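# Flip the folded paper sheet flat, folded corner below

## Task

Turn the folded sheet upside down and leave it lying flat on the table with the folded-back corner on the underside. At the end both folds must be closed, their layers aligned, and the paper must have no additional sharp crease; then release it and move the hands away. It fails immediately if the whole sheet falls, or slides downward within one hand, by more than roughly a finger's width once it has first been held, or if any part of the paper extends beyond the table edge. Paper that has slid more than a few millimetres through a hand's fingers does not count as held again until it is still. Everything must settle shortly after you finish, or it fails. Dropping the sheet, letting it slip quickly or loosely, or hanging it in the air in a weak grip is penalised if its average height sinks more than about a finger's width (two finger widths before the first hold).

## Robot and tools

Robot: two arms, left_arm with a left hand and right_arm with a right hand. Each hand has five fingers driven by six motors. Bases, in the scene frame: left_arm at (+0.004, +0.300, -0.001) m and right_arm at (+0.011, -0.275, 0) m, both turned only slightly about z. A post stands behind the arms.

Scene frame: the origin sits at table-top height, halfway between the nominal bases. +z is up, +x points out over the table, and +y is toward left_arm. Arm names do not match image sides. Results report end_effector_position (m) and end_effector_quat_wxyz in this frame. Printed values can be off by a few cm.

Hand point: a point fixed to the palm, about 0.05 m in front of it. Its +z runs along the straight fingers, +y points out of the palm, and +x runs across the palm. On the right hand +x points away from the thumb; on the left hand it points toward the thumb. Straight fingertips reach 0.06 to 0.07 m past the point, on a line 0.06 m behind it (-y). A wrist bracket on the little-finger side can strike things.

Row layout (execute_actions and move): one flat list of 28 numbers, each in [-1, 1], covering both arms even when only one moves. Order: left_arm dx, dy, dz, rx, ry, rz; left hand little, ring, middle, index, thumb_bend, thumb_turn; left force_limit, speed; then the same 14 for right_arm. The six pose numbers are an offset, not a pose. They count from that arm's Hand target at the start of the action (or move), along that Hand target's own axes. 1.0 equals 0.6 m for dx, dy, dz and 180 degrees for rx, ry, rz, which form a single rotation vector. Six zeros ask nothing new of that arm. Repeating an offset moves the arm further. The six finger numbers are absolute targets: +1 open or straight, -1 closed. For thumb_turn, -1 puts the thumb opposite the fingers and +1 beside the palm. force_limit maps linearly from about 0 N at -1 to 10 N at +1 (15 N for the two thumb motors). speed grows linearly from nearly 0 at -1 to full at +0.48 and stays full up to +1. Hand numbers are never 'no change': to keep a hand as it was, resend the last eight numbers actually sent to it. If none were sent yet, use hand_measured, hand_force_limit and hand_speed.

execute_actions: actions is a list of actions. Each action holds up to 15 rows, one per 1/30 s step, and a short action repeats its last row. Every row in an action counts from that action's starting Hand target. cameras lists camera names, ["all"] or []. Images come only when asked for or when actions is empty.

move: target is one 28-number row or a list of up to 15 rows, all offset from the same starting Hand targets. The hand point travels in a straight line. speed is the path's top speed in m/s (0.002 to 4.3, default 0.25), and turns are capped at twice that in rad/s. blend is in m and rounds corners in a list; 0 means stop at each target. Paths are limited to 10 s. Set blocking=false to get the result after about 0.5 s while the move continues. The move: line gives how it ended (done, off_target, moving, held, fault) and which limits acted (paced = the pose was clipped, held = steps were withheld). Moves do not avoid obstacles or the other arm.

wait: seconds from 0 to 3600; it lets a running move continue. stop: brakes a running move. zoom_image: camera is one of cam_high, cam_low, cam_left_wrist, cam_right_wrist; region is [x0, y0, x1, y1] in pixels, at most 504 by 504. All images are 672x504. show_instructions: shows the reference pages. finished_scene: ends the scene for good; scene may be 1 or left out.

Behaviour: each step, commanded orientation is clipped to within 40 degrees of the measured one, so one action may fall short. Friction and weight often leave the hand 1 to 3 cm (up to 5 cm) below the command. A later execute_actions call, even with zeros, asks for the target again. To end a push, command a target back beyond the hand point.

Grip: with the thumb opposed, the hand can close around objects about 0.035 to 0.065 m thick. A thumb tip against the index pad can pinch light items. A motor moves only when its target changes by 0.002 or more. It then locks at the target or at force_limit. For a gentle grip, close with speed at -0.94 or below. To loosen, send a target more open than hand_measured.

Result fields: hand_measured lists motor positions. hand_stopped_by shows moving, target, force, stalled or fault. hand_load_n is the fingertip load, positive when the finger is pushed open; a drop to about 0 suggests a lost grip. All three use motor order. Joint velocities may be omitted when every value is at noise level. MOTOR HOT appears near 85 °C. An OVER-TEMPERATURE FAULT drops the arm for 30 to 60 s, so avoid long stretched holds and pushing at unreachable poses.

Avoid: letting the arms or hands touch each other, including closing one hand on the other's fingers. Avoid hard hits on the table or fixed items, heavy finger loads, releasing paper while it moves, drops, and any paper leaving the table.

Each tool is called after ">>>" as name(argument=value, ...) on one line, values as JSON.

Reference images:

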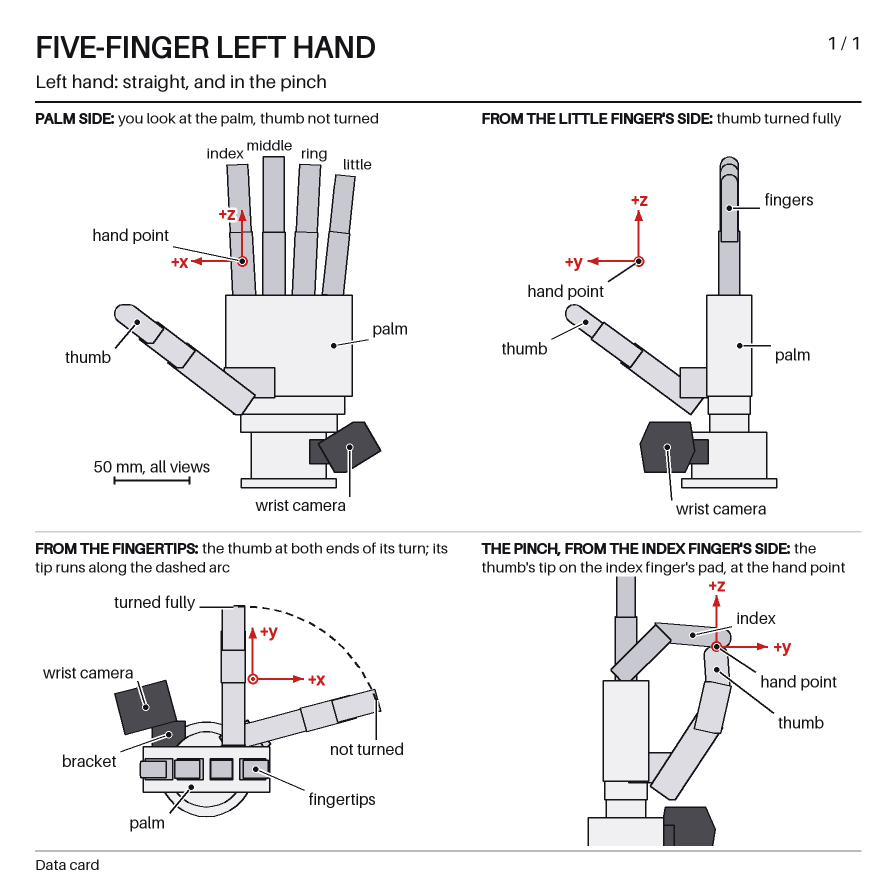

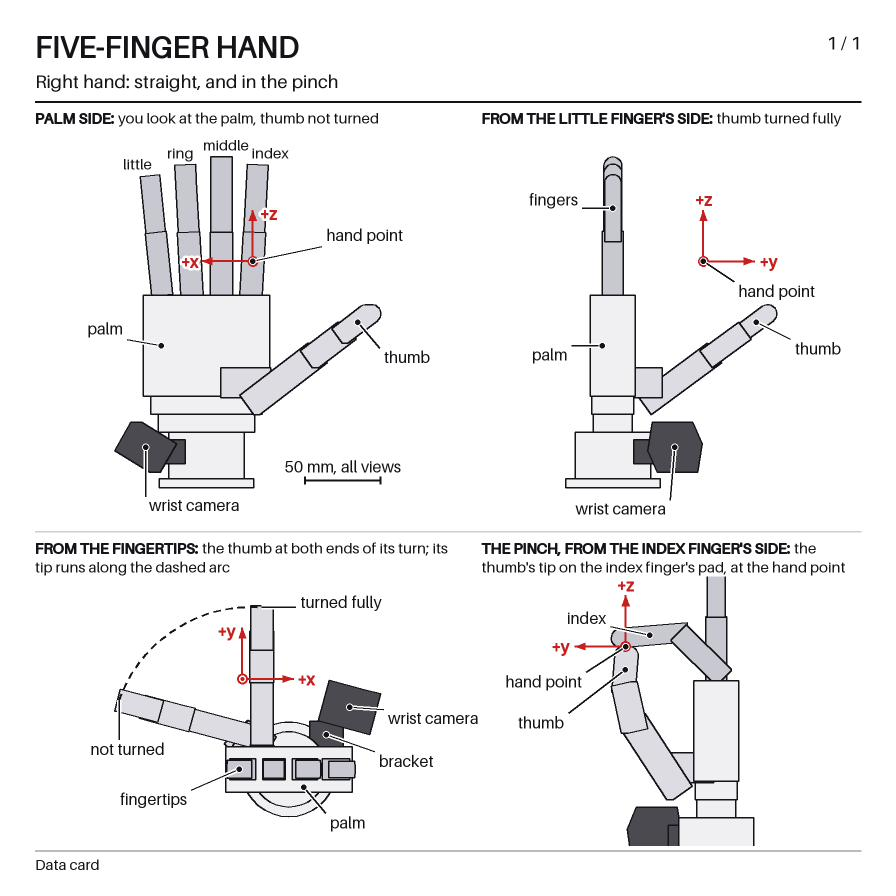

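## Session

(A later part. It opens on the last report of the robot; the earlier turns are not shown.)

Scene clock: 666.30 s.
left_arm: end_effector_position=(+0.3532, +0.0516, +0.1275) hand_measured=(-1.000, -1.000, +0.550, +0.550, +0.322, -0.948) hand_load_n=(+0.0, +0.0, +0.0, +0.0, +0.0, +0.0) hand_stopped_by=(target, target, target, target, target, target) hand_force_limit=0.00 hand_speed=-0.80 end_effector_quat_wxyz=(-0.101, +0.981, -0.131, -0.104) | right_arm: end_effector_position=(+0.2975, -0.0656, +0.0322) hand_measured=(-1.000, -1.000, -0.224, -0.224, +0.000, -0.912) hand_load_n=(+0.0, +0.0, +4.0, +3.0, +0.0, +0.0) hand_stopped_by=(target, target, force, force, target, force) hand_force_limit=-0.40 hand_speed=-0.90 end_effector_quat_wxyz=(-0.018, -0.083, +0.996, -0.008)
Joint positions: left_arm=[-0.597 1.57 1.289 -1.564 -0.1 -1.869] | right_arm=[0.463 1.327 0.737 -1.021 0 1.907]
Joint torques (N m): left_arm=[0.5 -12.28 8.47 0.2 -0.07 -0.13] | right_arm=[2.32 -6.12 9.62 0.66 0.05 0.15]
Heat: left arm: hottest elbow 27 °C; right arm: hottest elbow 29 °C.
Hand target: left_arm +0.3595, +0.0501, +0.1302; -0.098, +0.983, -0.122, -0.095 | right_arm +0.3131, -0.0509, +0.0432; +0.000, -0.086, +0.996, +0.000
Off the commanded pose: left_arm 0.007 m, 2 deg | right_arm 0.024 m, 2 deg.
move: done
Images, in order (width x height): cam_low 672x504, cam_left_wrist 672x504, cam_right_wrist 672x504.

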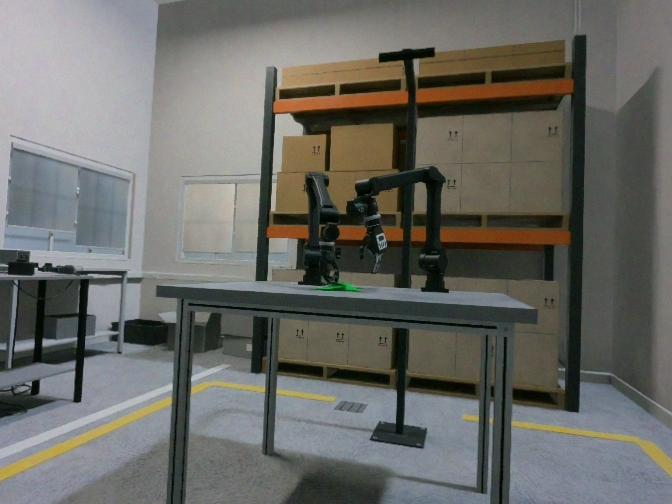

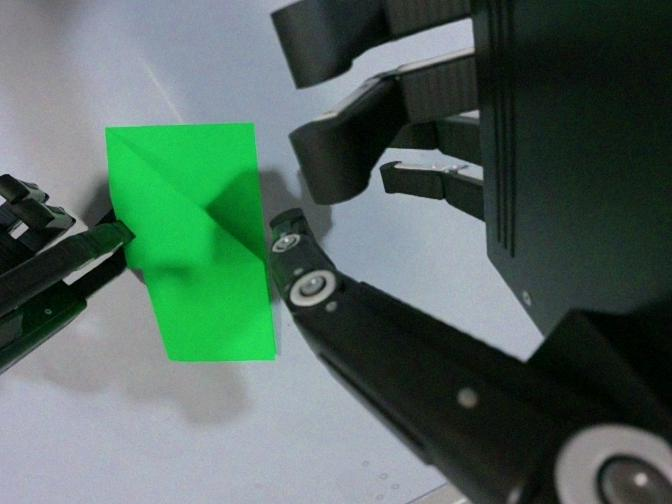

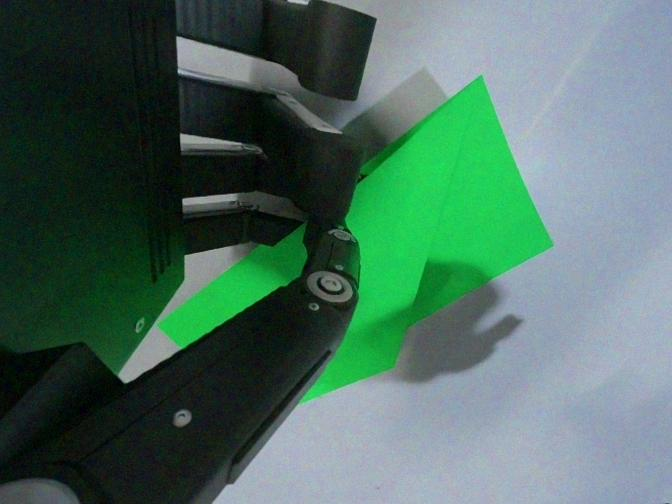

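>>> move(target=[[0, 0, 0, 0, 0, 0, -1.0, -1.0, 0.55, 0.55, 0.322, -0.948, 0.0, -0.8, 0, 0, -0.05, 0, 0, 0, -1.0, -1.0, -0.5, -0.5, 0.0, -0.948, -0.4, -0.9]], speed=0.04, cameras=["cam_left_wrist", "cam_right_wrist", "cam_high"])

>>> zoom_image(camera="cam_left_wrist", region=[0, 80, 300, 380])

>>> zoom_image(camera="cam_high", region=[200, 230, 340, 335])

Scene clock: 672.57 s.
left_arm: end_effector_position=(+0.3532, +0.0516, +0.1275) hand_measured=(-1.000, -1.000, +0.550, +0.550, +0.322, -0.948) hand_load_n=(+0.5, +0.0, +0.0, +0.0, +0.0, +0.0) hand_stopped_by=(target, target, target, target, target, target) hand_force_limit=0.00 hand_speed=-0.80 end_effector_quat_wxyz=(-0.101, +0.981, -0.131, -0.104) | right_arm: end_effector_position=(+0.3016, -0.0634, +0.0552) hand_measured=(-1.000, -1.000, -0.224, -0.224, +0.000, -0.912) hand_load_n=(+0.0, +0.0, +4.0, +3.0, +0.0, +0.0) hand_stopped_by=(target, target, force, force, target, force) hand_force_limit=-0.40 hand_speed=-0.90 end_effector_quat_wxyz=(-0.018, -0.083, +0.996, -0.008)
Joint positions: left_arm=[-0.597 1.57 1.289 -1.564 -0.1 -1.869] | right_arm=[0.463 1.301 0.785 -1.094 0 1.907]
Joint torques (N m): left_arm=[0.56 -12.4 8.47 0.18 -0.06 -0.13] | right_arm=[2.67 -8.12 10.02 0.12 0.05 0.17]
Heat: left arm: hottest elbow 27 °C; right arm: hottest elbow 29 °C.
Hand target: left_arm +0.3595, +0.0501, +0.1302; -0.098, +0.983, -0.122, -0.095 | right_arm +0.3130, -0.0509, +0.0731; +0.000, -0.086, +0.996, +0.000
Off the commanded pose: left_arm 0.007 m, 2 deg | right_arm 0.025 m, 2 deg.
move: off_target (right_arm)
Images, in order (width x height): cam_high 672x504, cam_left_wrist 672x504, cam_right_wrist 672x504.

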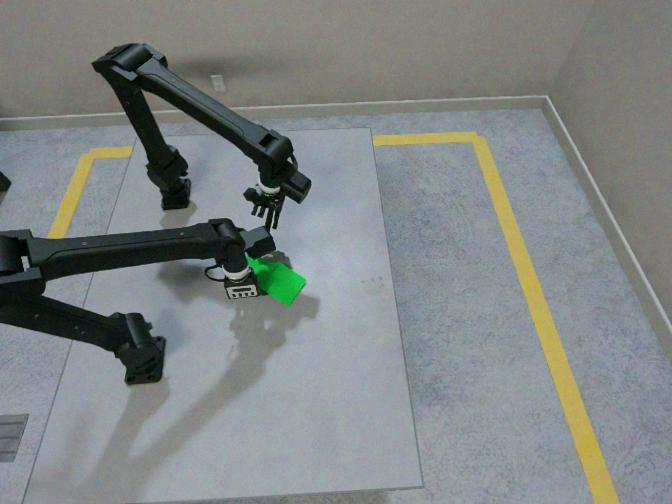

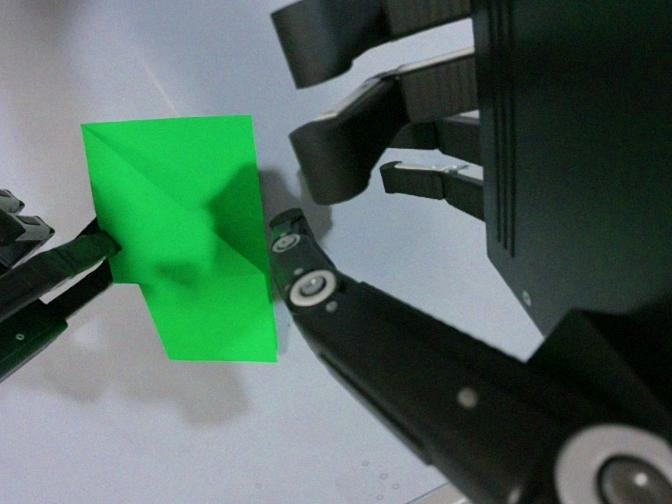

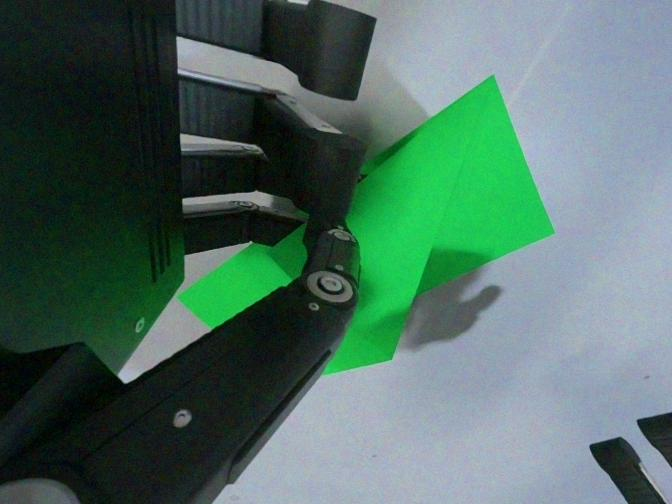

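Scaled by 1.680.

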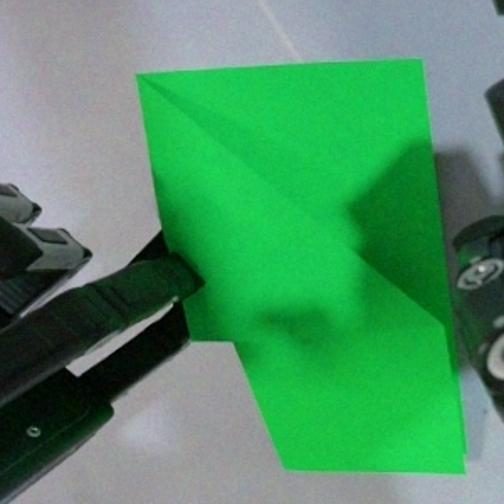

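Scaled by 3.600.

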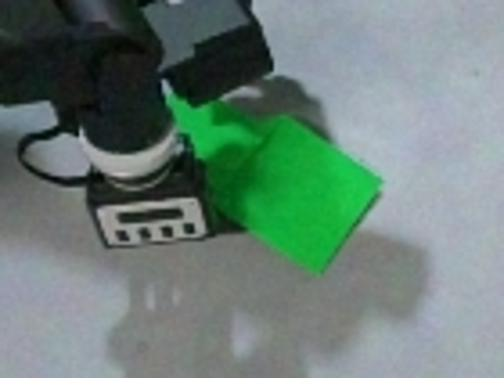

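>>> move(target=[[0, 0, 0, 0, 0, 0, -1.0, -1.0, 0.55, 0.55, 0.322, -0.948, 0.0, -0.8, 0, 0, -0.083, 0, 0, 0, -1.0, -1.0, -0.5, -0.5, 0.0, -0.948, -0.4, -0.9]], speed=0.05, cameras=["all"])

>>> zoom_image(camera="cam_low", region=[280, 230, 400, 300])

>>> zoom_image(camera="cam_high", region=[200, 220, 340, 325])

Scene clock: 746.33 s.
left_arm: end_effector_position=(+0.3532, +0.0516, +0.1275) hand_measured=(-1.000, -1.000, +0.550, +0.550, +0.322, -0.948) hand_load_n=(+0.0, +0.0, +0.0, +0.0, +0.0, +0.0) hand_stopped_by=(target, target, target, target, target, target) hand_force_limit=0.00 hand_speed=-0.80 end_effector_quat_wxyz=(-0.101, +0.981, -0.131, -0.104) | right_arm: end_effector_position=(+0.3030, -0.0627, +0.1033) hand_measured=(-1.000, -1.000, -0.224, -0.224, +0.000, -0.912) hand_load_n=(+0.0, +0.0, +4.0, +3.0, +0.0, +0.0) hand_stopped_by=(target, target, force, force, target, force) hand_force_limit=-0.40 hand_speed=-0.90 end_effector_quat_wxyz=(-0.019, -0.083, +0.996, -0.008)
Joint positions: left_arm=[-0.597 1.57 1.289 -1.564 -0.1 -1.869] | right_arm=[0.463 1.243 0.874 -1.244 0 1.907]
Joint torques (N m): left_arm=[0.56 -12.34 8.46 0.18 -0.06 -0.13] | right_arm=[2.02 -7.65 10.66 0.03 0 0.14]
Heat: left arm: hottest elbow 27 °C; right arm: hottest elbow 31 °C.
Hand target: left_arm +0.3595, +0.0501, +0.1302; -0.098, +0.983, -0.122, -0.095 | right_arm +0.3131, -0.0509, +0.1229; +0.000, -0.086, +0.996, +0.000
Off the commanded pose: left_arm 0.007 m, 2 deg | right_arm 0.025 m, 2 deg.
move: off_target (right_arm)

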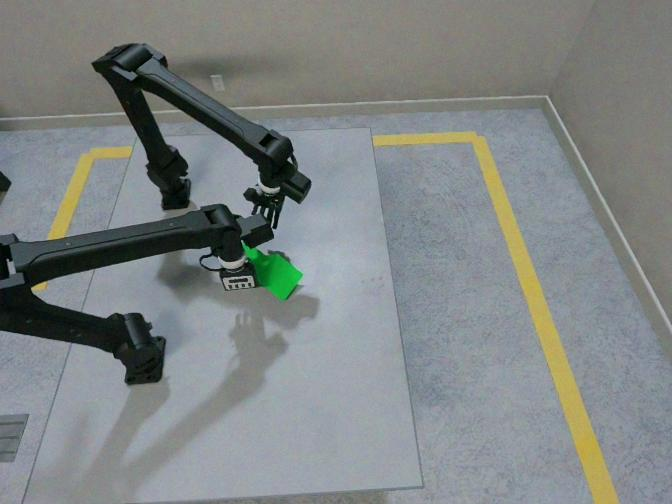

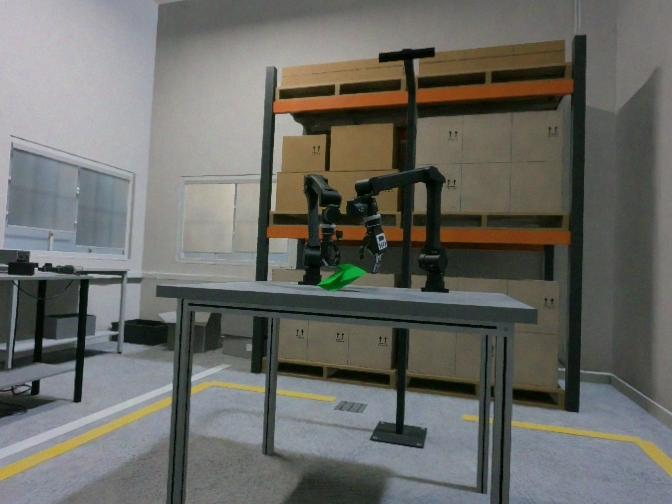

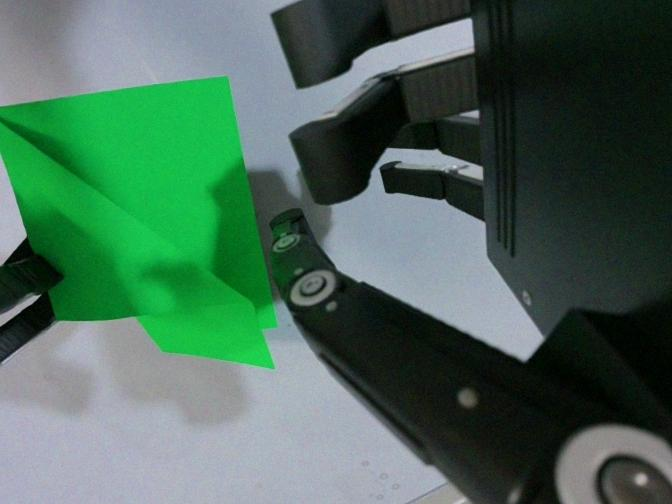

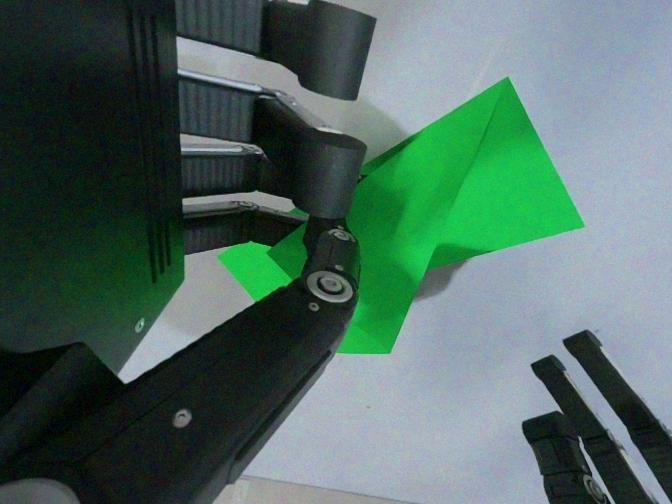

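Scaled by 4.200.

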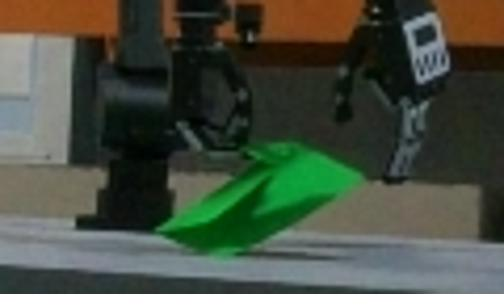

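Scaled by 3.600.

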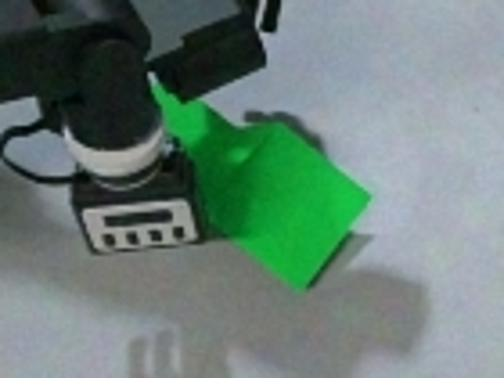

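>>> move(target=[[-0.1145, -0.2857, -0.2185, 0, 0, 0, -1.0, -1.0, 0.55, 0.55, 0.322, -0.948, 0.0, -0.8, 0, 0, -0.1667, 0, 0, 0, -1.0, -1.0, -0.5, -0.5, 0.0, -0.948, -0.4, -0.9]], speed=0.08, cameras=["all"])

>>> zoom_image(camera="cam_low", region=[280, 200, 400, 300])

>>> zoom_image(camera="cam_high", region=[200, 200, 340, 305])

Scene clock: 848.57 s.
left_arm: end_effector_position=(+0.3533, +0.1993, +0.2758) hand_measured=(-1.000, -1.000, +0.550, +0.550, +0.322, -0.948) hand_load_n=(+0.0, +0.0, +0.0, +0.0, +0.0, +0.0) hand_stopped_by=(target, target, target, target, target, target) hand_force_limit=0.00 hand_speed=-0.80 end_effector_quat_wxyz=(-0.071, +0.989, -0.130, +0.004) | right_arm: end_effector_position=(+0.3066, -0.0607, +0.2005) hand_measured=(-1.000, -1.000, -0.224, -0.224, +0.000, -0.912) hand_load_n=(+0.0, +0.0, +4.0, +3.0, +0.0, +0.0) hand_stopped_by=(target, target, force, force, target, force) hand_force_limit=-0.40 hand_speed=-0.90 end_effector_quat_wxyz=(-0.021, -0.083, +0.996, -0.009)
Joint positions: left_arm=[-0.232 1.223 1.334 -1.682 -0.142 -1.494] | right_arm=[0.463 1.194 1.097 -1.52 0 1.907]
Joint torques (N m): left_arm=[0.73 -8.59 13.14 -0.12 -0.15 0.16] | right_arm=[2.14 -7.88 11.54 -0.06 0.02 0.14]
Heat: left arm: hottest elbow 27 °C; right arm: hottest elbow 32 °C.
Hand target: left_arm +0.3598, +0.1999, +0.3001; -0.099, +0.983, -0.122, -0.095 | right_arm +0.3131, -0.0509, +0.2229; +0.000, -0.086, +0.996, +0.000
Off the commanded pose: left_arm 0.025 m, 12 deg | right_arm 0.025 m, 3 deg.
joint sent to its limit (left arm) — joint 4 (wrist pitch), lower limit. The joint targets are off in orientation, not in position.
move: off_target (left_arm, right_arm)

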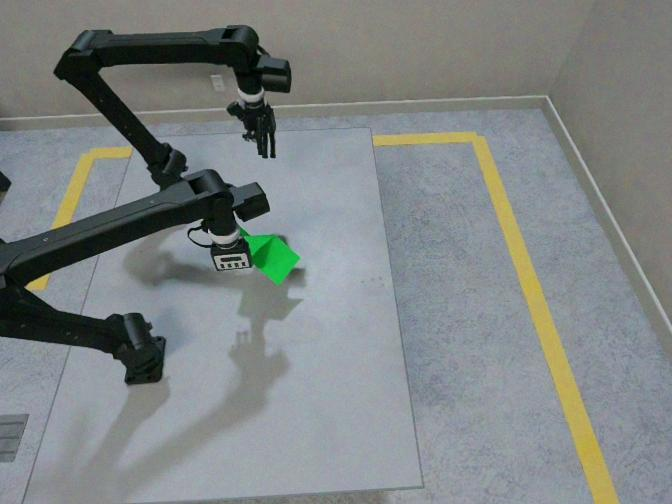

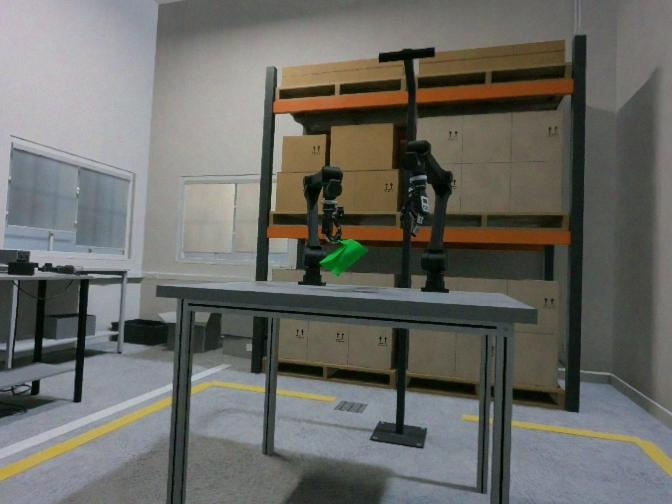

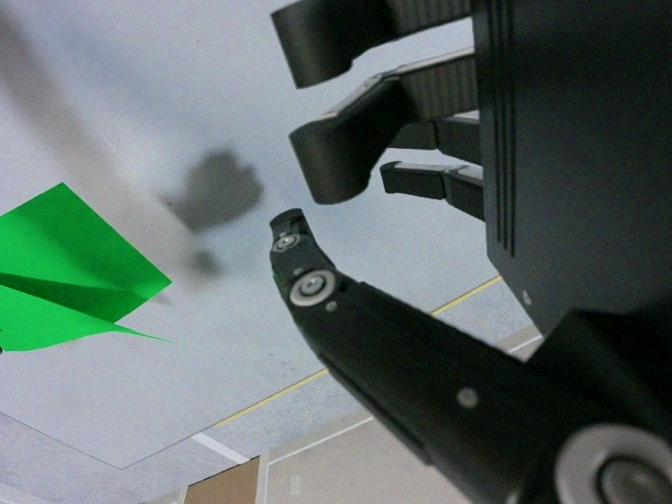

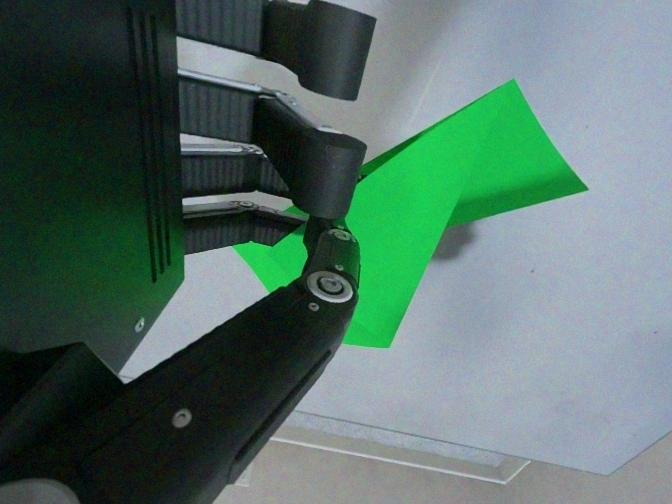

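Scaled by 4.200.

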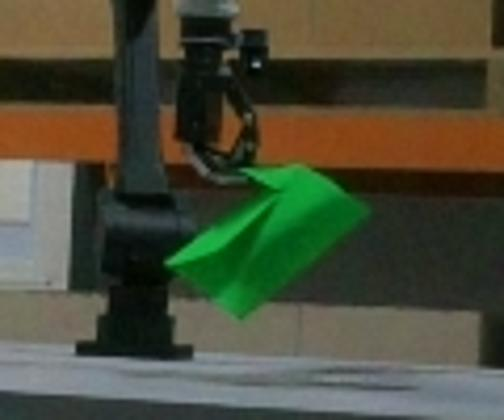

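Scaled by 3.600.

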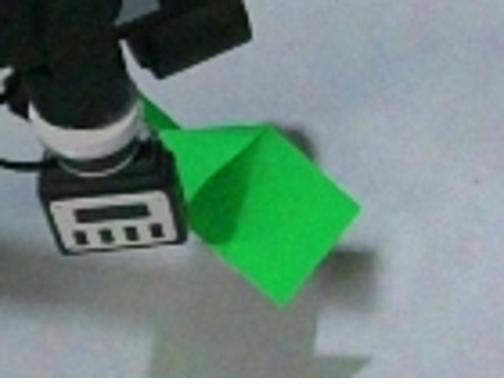

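>>> move(target=[[0, 0, 0, 0, 0, 0, -1.0, -1.0, 0.55, 0.55, 0.322, -0.948, 0.0, -0.8, 0, 0, 0, 0, 0, -0.1964, -1.0, -1.0, -0.5, -0.5, 0.0, -0.948, -0.4, -0.9]], speed=0.1, cameras=["all"])

>>> zoom_image(camera="cam_low", region=[280, 200, 400, 300])

>>> zoom_image(camera="cam_high", region=[200, 200, 340, 305])

Scene clock: 865.83 s.
left_arm: end_effector_position=(+0.3532, +0.1993, +0.2757) hand_measured=(-1.000, -1.000, +0.550, +0.550, +0.322, -0.948) hand_load_n=(+0.0, -0.5, +0.0, +0.0, +0.0, +0.0) hand_stopped_by=(target, target, target, target, target, target) hand_force_limit=0.00 hand_speed=-0.80 end_effector_quat_wxyz=(-0.071, +0.989, -0.131, +0.004) | right_arm: end_effector_position=(+0.2949, -0.0534, +0.2083) hand_measured=(-1.000, -1.000, -0.224, -0.224, +0.000, -0.912) hand_load_n=(+0.0, +0.0, +4.0, +3.0, +0.0, +0.0) hand_stopped_by=(target, target, force, force, target, force) hand_force_limit=-0.40 hand_speed=-0.90 end_effector_quat_wxyz=(-0.021, -0.387, +0.922, -0.002)
Joint positions: left_arm=[-0.232 1.223 1.334 -1.682 -0.142 -1.493] | right_arm=[0.44 1.271 1.177 -1.52 0 1.254]
Joint torques (N m): left_arm=[0.73 -8.7 13.15 -0.09 -0.15 0.17] | right_arm=[-0.44 -7.59 11.56 0.43 0.07 -0.04]
Heat: left arm: hottest elbow 28 °C; right arm: hottest elbow 32 °C.
Hand target: left_arm +0.3598, +0.1999, +0.3001; -0.099, +0.983, -0.122, -0.095 | right_arm +0.3130, -0.0509, +0.2228; +0.000, -0.384, +0.923, +0.000
Off the commanded pose: left_arm 0.025 m, 12 deg | right_arm 0.023 m, 2 deg.
joint sent to its limit (left arm) — joint 4 (wrist pitch), lower limit. The joint targets are off in orientation, not in position.
move: off_target (right_arm)

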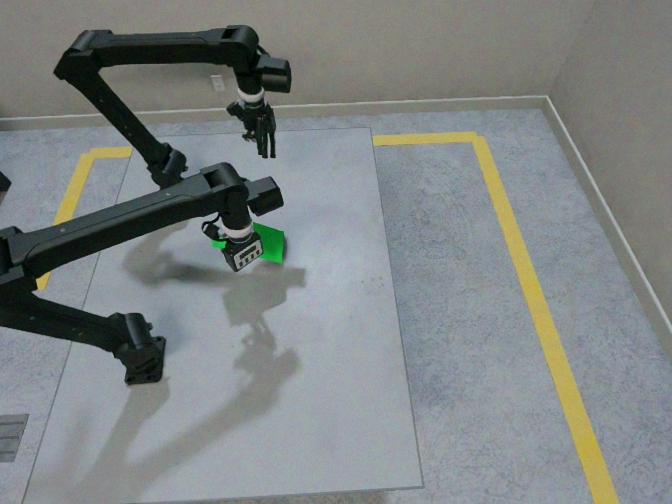

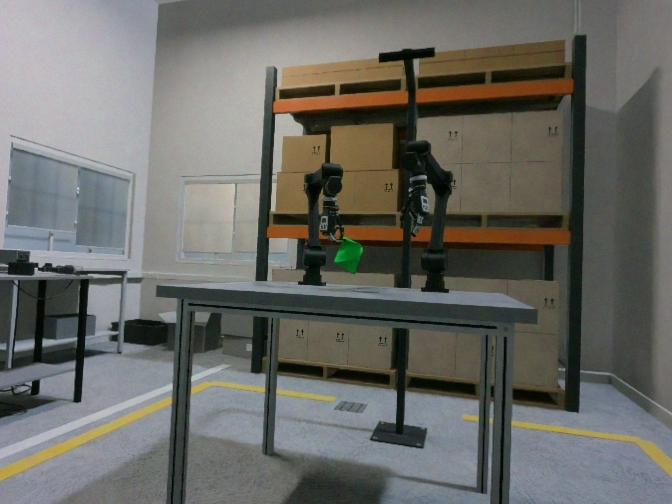

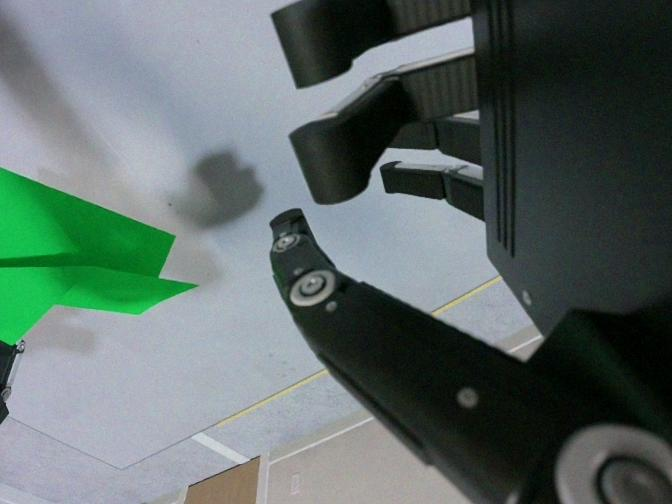

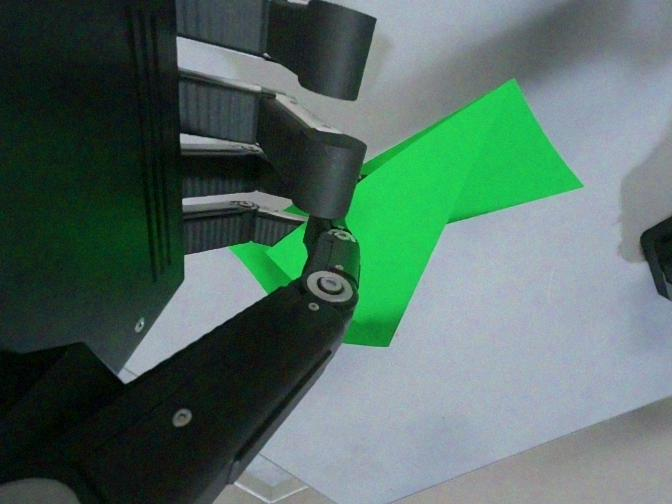

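Scaled by 4.200.

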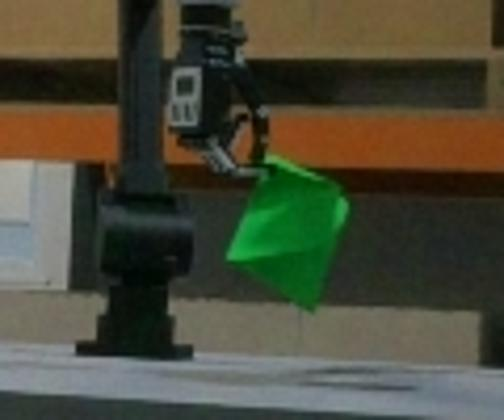

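Scaled by 3.600.

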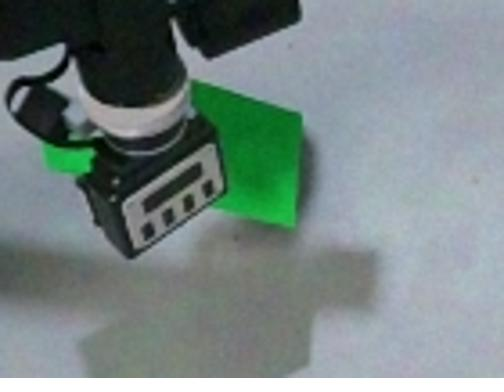

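>>> move(target=[[0, 0, 0, 0, 0, 0, -1.0, -1.0, 0.55, 0.55, 0.322, -0.948, 0.0, -0.8, 0, 0, 0, -0.2044, -0.1441, 0, -1.0, -1.0, -0.5, -0.5, 0.0, -0.948, -0.4, -0.9]], speed=0.1, cameras=["all"])

>>> zoom_image(camera="cam_low", region=[280, 200, 400, 300])

>>> zoom_image(camera="cam_high", region=[200, 200, 340, 305])

Scene clock: 882.50 s.
left_arm: end_effector_position=(+0.3532, +0.1993, +0.2757) hand_measured=(-1.000, -1.000, +0.550, +0.550, +0.322, -0.948) hand_load_n=(+0.0, +0.0, +0.0, +0.0, +0.0, +0.0) hand_stopped_by=(target, target, target, target, target, target) hand_force_limit=0.00 hand_speed=-0.80 end_effector_quat_wxyz=(-0.071, +0.989, -0.131, +0.004) | right_arm: end_effector_position=(+0.3080, -0.0466, +0.2254) hand_measured=(-1.000, -1.000, -0.224, -0.224, +0.000, -0.912) hand_load_n=(+0.0, +0.0, +4.0, +3.0, +0.0, +0.0) hand_stopped_by=(target, target, force, force, target, force) hand_force_limit=-0.40 hand_speed=-0.90 end_effector_quat_wxyz=(+0.078, -0.357, +0.852, +0.373)
Joint positions: left_arm=[-0.232 1.223 1.334 -1.682 -0.142 -1.493] | right_arm=[0.107 1.301 0.97 -1.286 -0.782 0.903]
Joint torques (N m): left_arm=[0.79 -8.64 13.15 -0.08 -0.15 0.17] | right_arm=[-0.38 -7.47 7.19 0.55 -0.67 -0.07]
Heat: left arm: hottest elbow 29 °C; right arm: hottest elbow 32 °C.
Hand target: left_arm +0.3598, +0.1999, +0.3001; -0.099, +0.983, -0.122, -0.095 | right_arm +0.3130, -0.0510, +0.2229; +0.083, -0.355, +0.853, +0.374
Off the commanded pose: left_arm 0.025 m, 12 deg | right_arm 0.007 m, 1 deg.
joint sent to its limit (left arm) — joint 4 (wrist pitch), lower limit. The joint targets are off in orientation, not in position.
move: done

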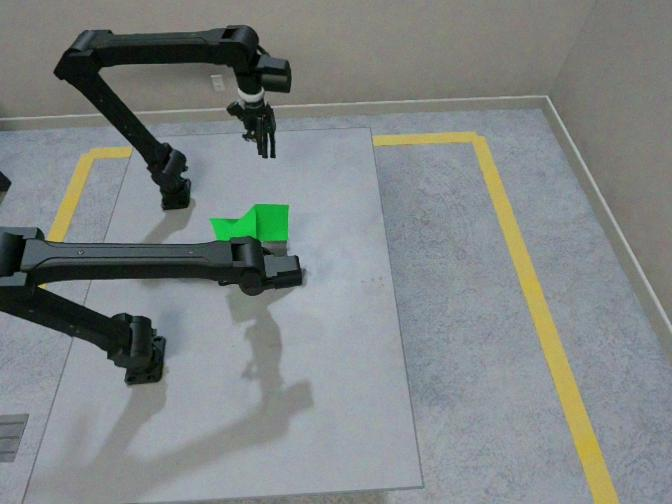

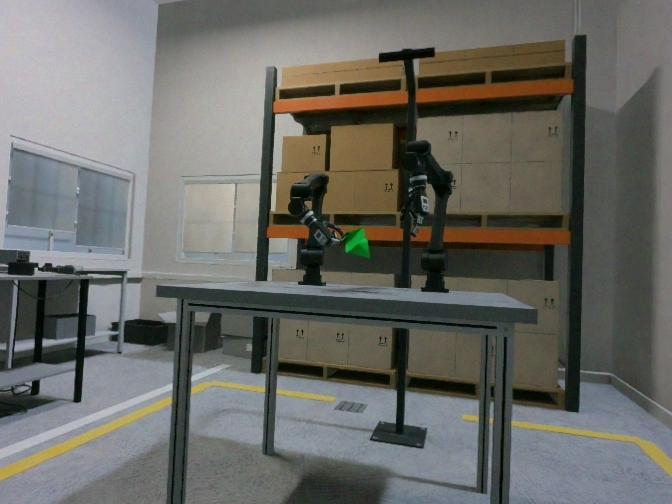

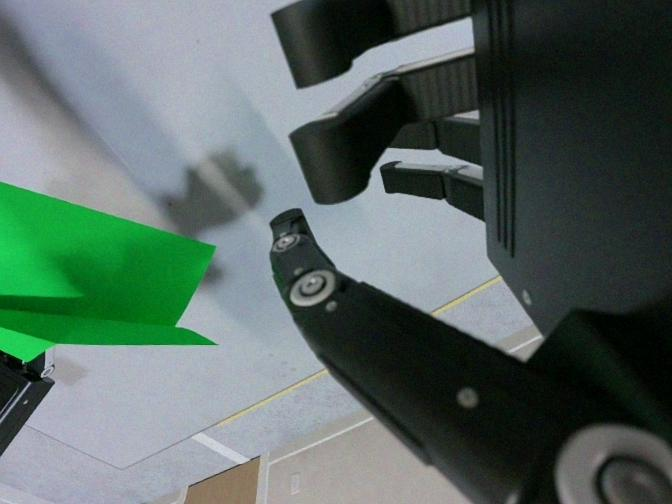

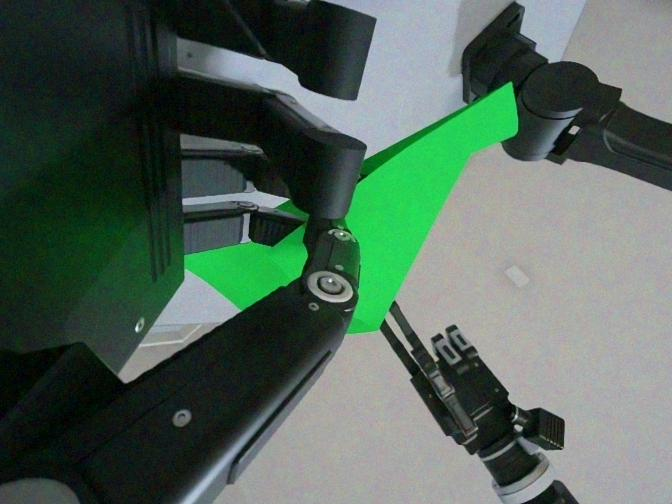

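Scaled by 4.200.

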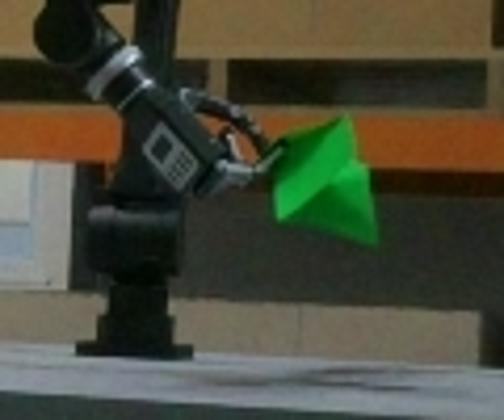

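Scaled by 3.600.

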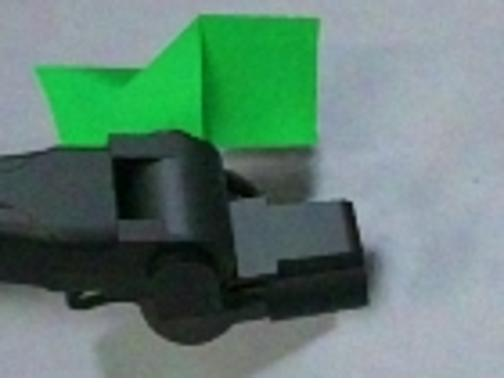

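>>> move(target=[[0, 0, 0, 0, 0, 0, -1.0, -1.0, 0.55, 0.55, 0.322, -0.948, 0.0, -0.8, 0, 0, 0, -0.2044, -0.1441, 0, -1.0, -1.0, -0.5, -0.5, 0.0, -0.948, -0.4, -0.9]], speed=0.1, cameras=["all"])

>>> zoom_image(camera="cam_low", region=[280, 200, 400, 300])

>>> zoom_image(camera="cam_high", region=[200, 160, 340, 265])

Scene clock: 896.80 s.
left_arm: end_effector_position=(+0.3532, +0.1993, +0.2757) hand_measured=(-1.000, -1.000, +0.550, +0.550, +0.322, -0.948) hand_load_n=(+0.0, +0.0, -0.5, +0.0, +0.0, +0.0) hand_stopped_by=(target, target, target, target, target, target) hand_force_limit=0.00 hand_speed=-0.80 end_effector_quat_wxyz=(-0.071, +0.989, -0.131, +0.004) | right_arm: end_effector_position=(+0.3091, -0.0535, +0.2212) hand_measured=(-1.000, -1.000, -0.224, -0.224, +0.000, -0.912) hand_load_n=(+0.0, +0.0, +4.0, +3.0, +0.0, +0.0) hand_stopped_by=(target, target, force, force, target, force) hand_force_limit=-0.40 hand_speed=-0.90 end_effector_quat_wxyz=(+0.162, -0.260, +0.670, +0.676)
Joint positions: left_arm=[-0.232 1.223 1.334 -1.682 -0.142 -1.493] | right_arm=[0.049 1.728 0.861 -1.67 -1.512 -0.002]
Joint torques (N m): left_arm=[0.73 -8.59 13.14 -0.1 -0.15 0.17] | right_arm=[1.85 -9.88 5.86 -0.96 -0.32 -0.02]
Heat: left arm: hottest elbow 30 °C; right arm: hottest elbow 32 °C.
Hand target: left_arm +0.3598, +0.1999, +0.3001; -0.099, +0.983, -0.122, -0.095 | right_arm +0.3130, -0.0509, +0.2230; +0.154, -0.272, +0.653, +0.690
Off the commanded pose: left_arm 0.025 m, 12 deg | right_arm 0.005 m, 3 deg.
joint sent to its limit (left arm) — joint 4 (wrist pitch), lower limit. The joint targets are off in orientation, not in position.
joint sent to its limit (right arm) — joint 4 (wrist pitch), lower limit. The joint targets are off in orientation, not in position.
move: off_target (right_arm)

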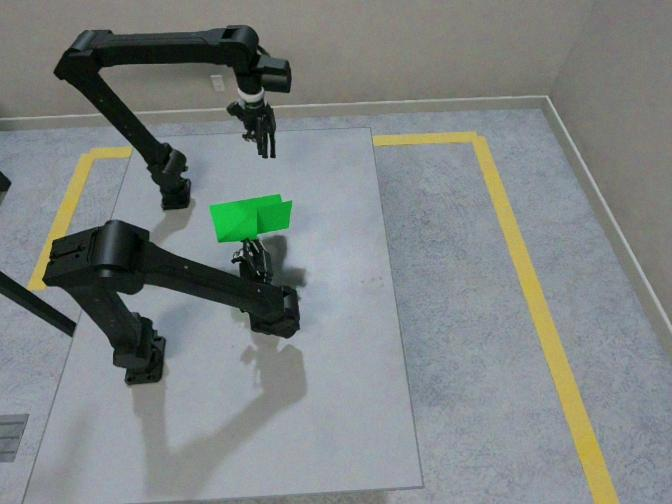

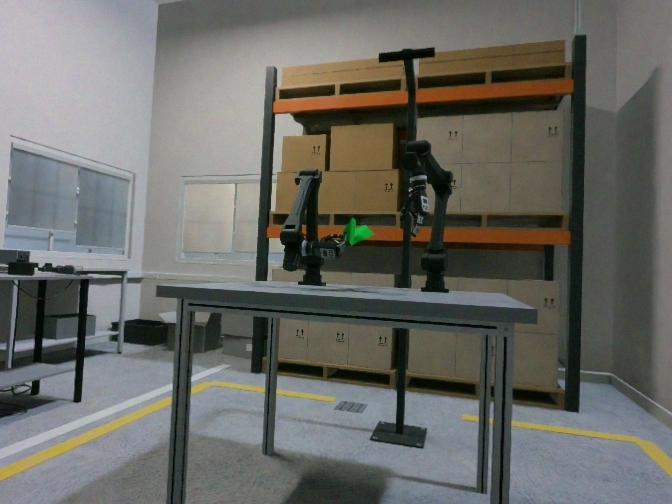

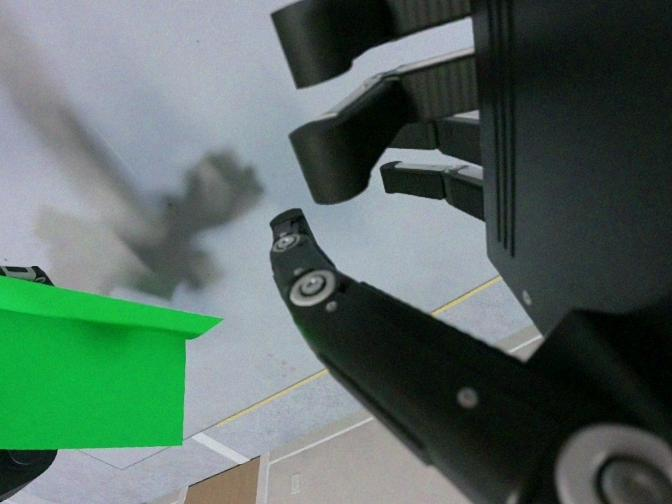

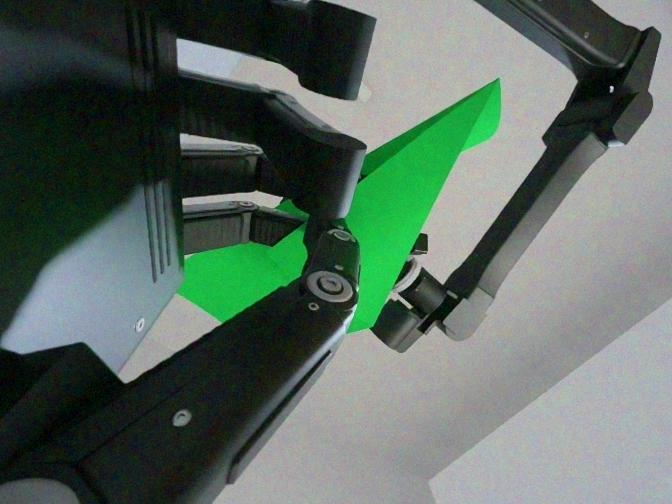

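Scaled by 4.200.

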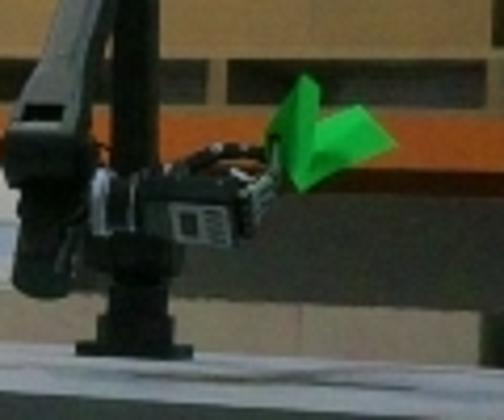

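Scaled by 3.600.

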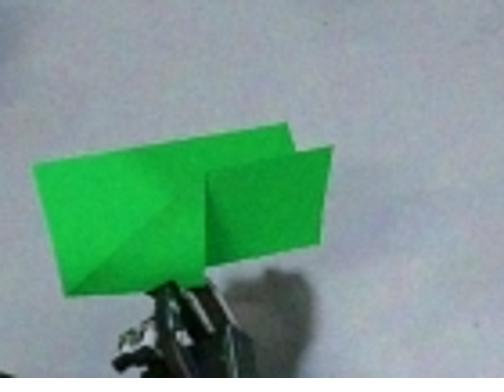

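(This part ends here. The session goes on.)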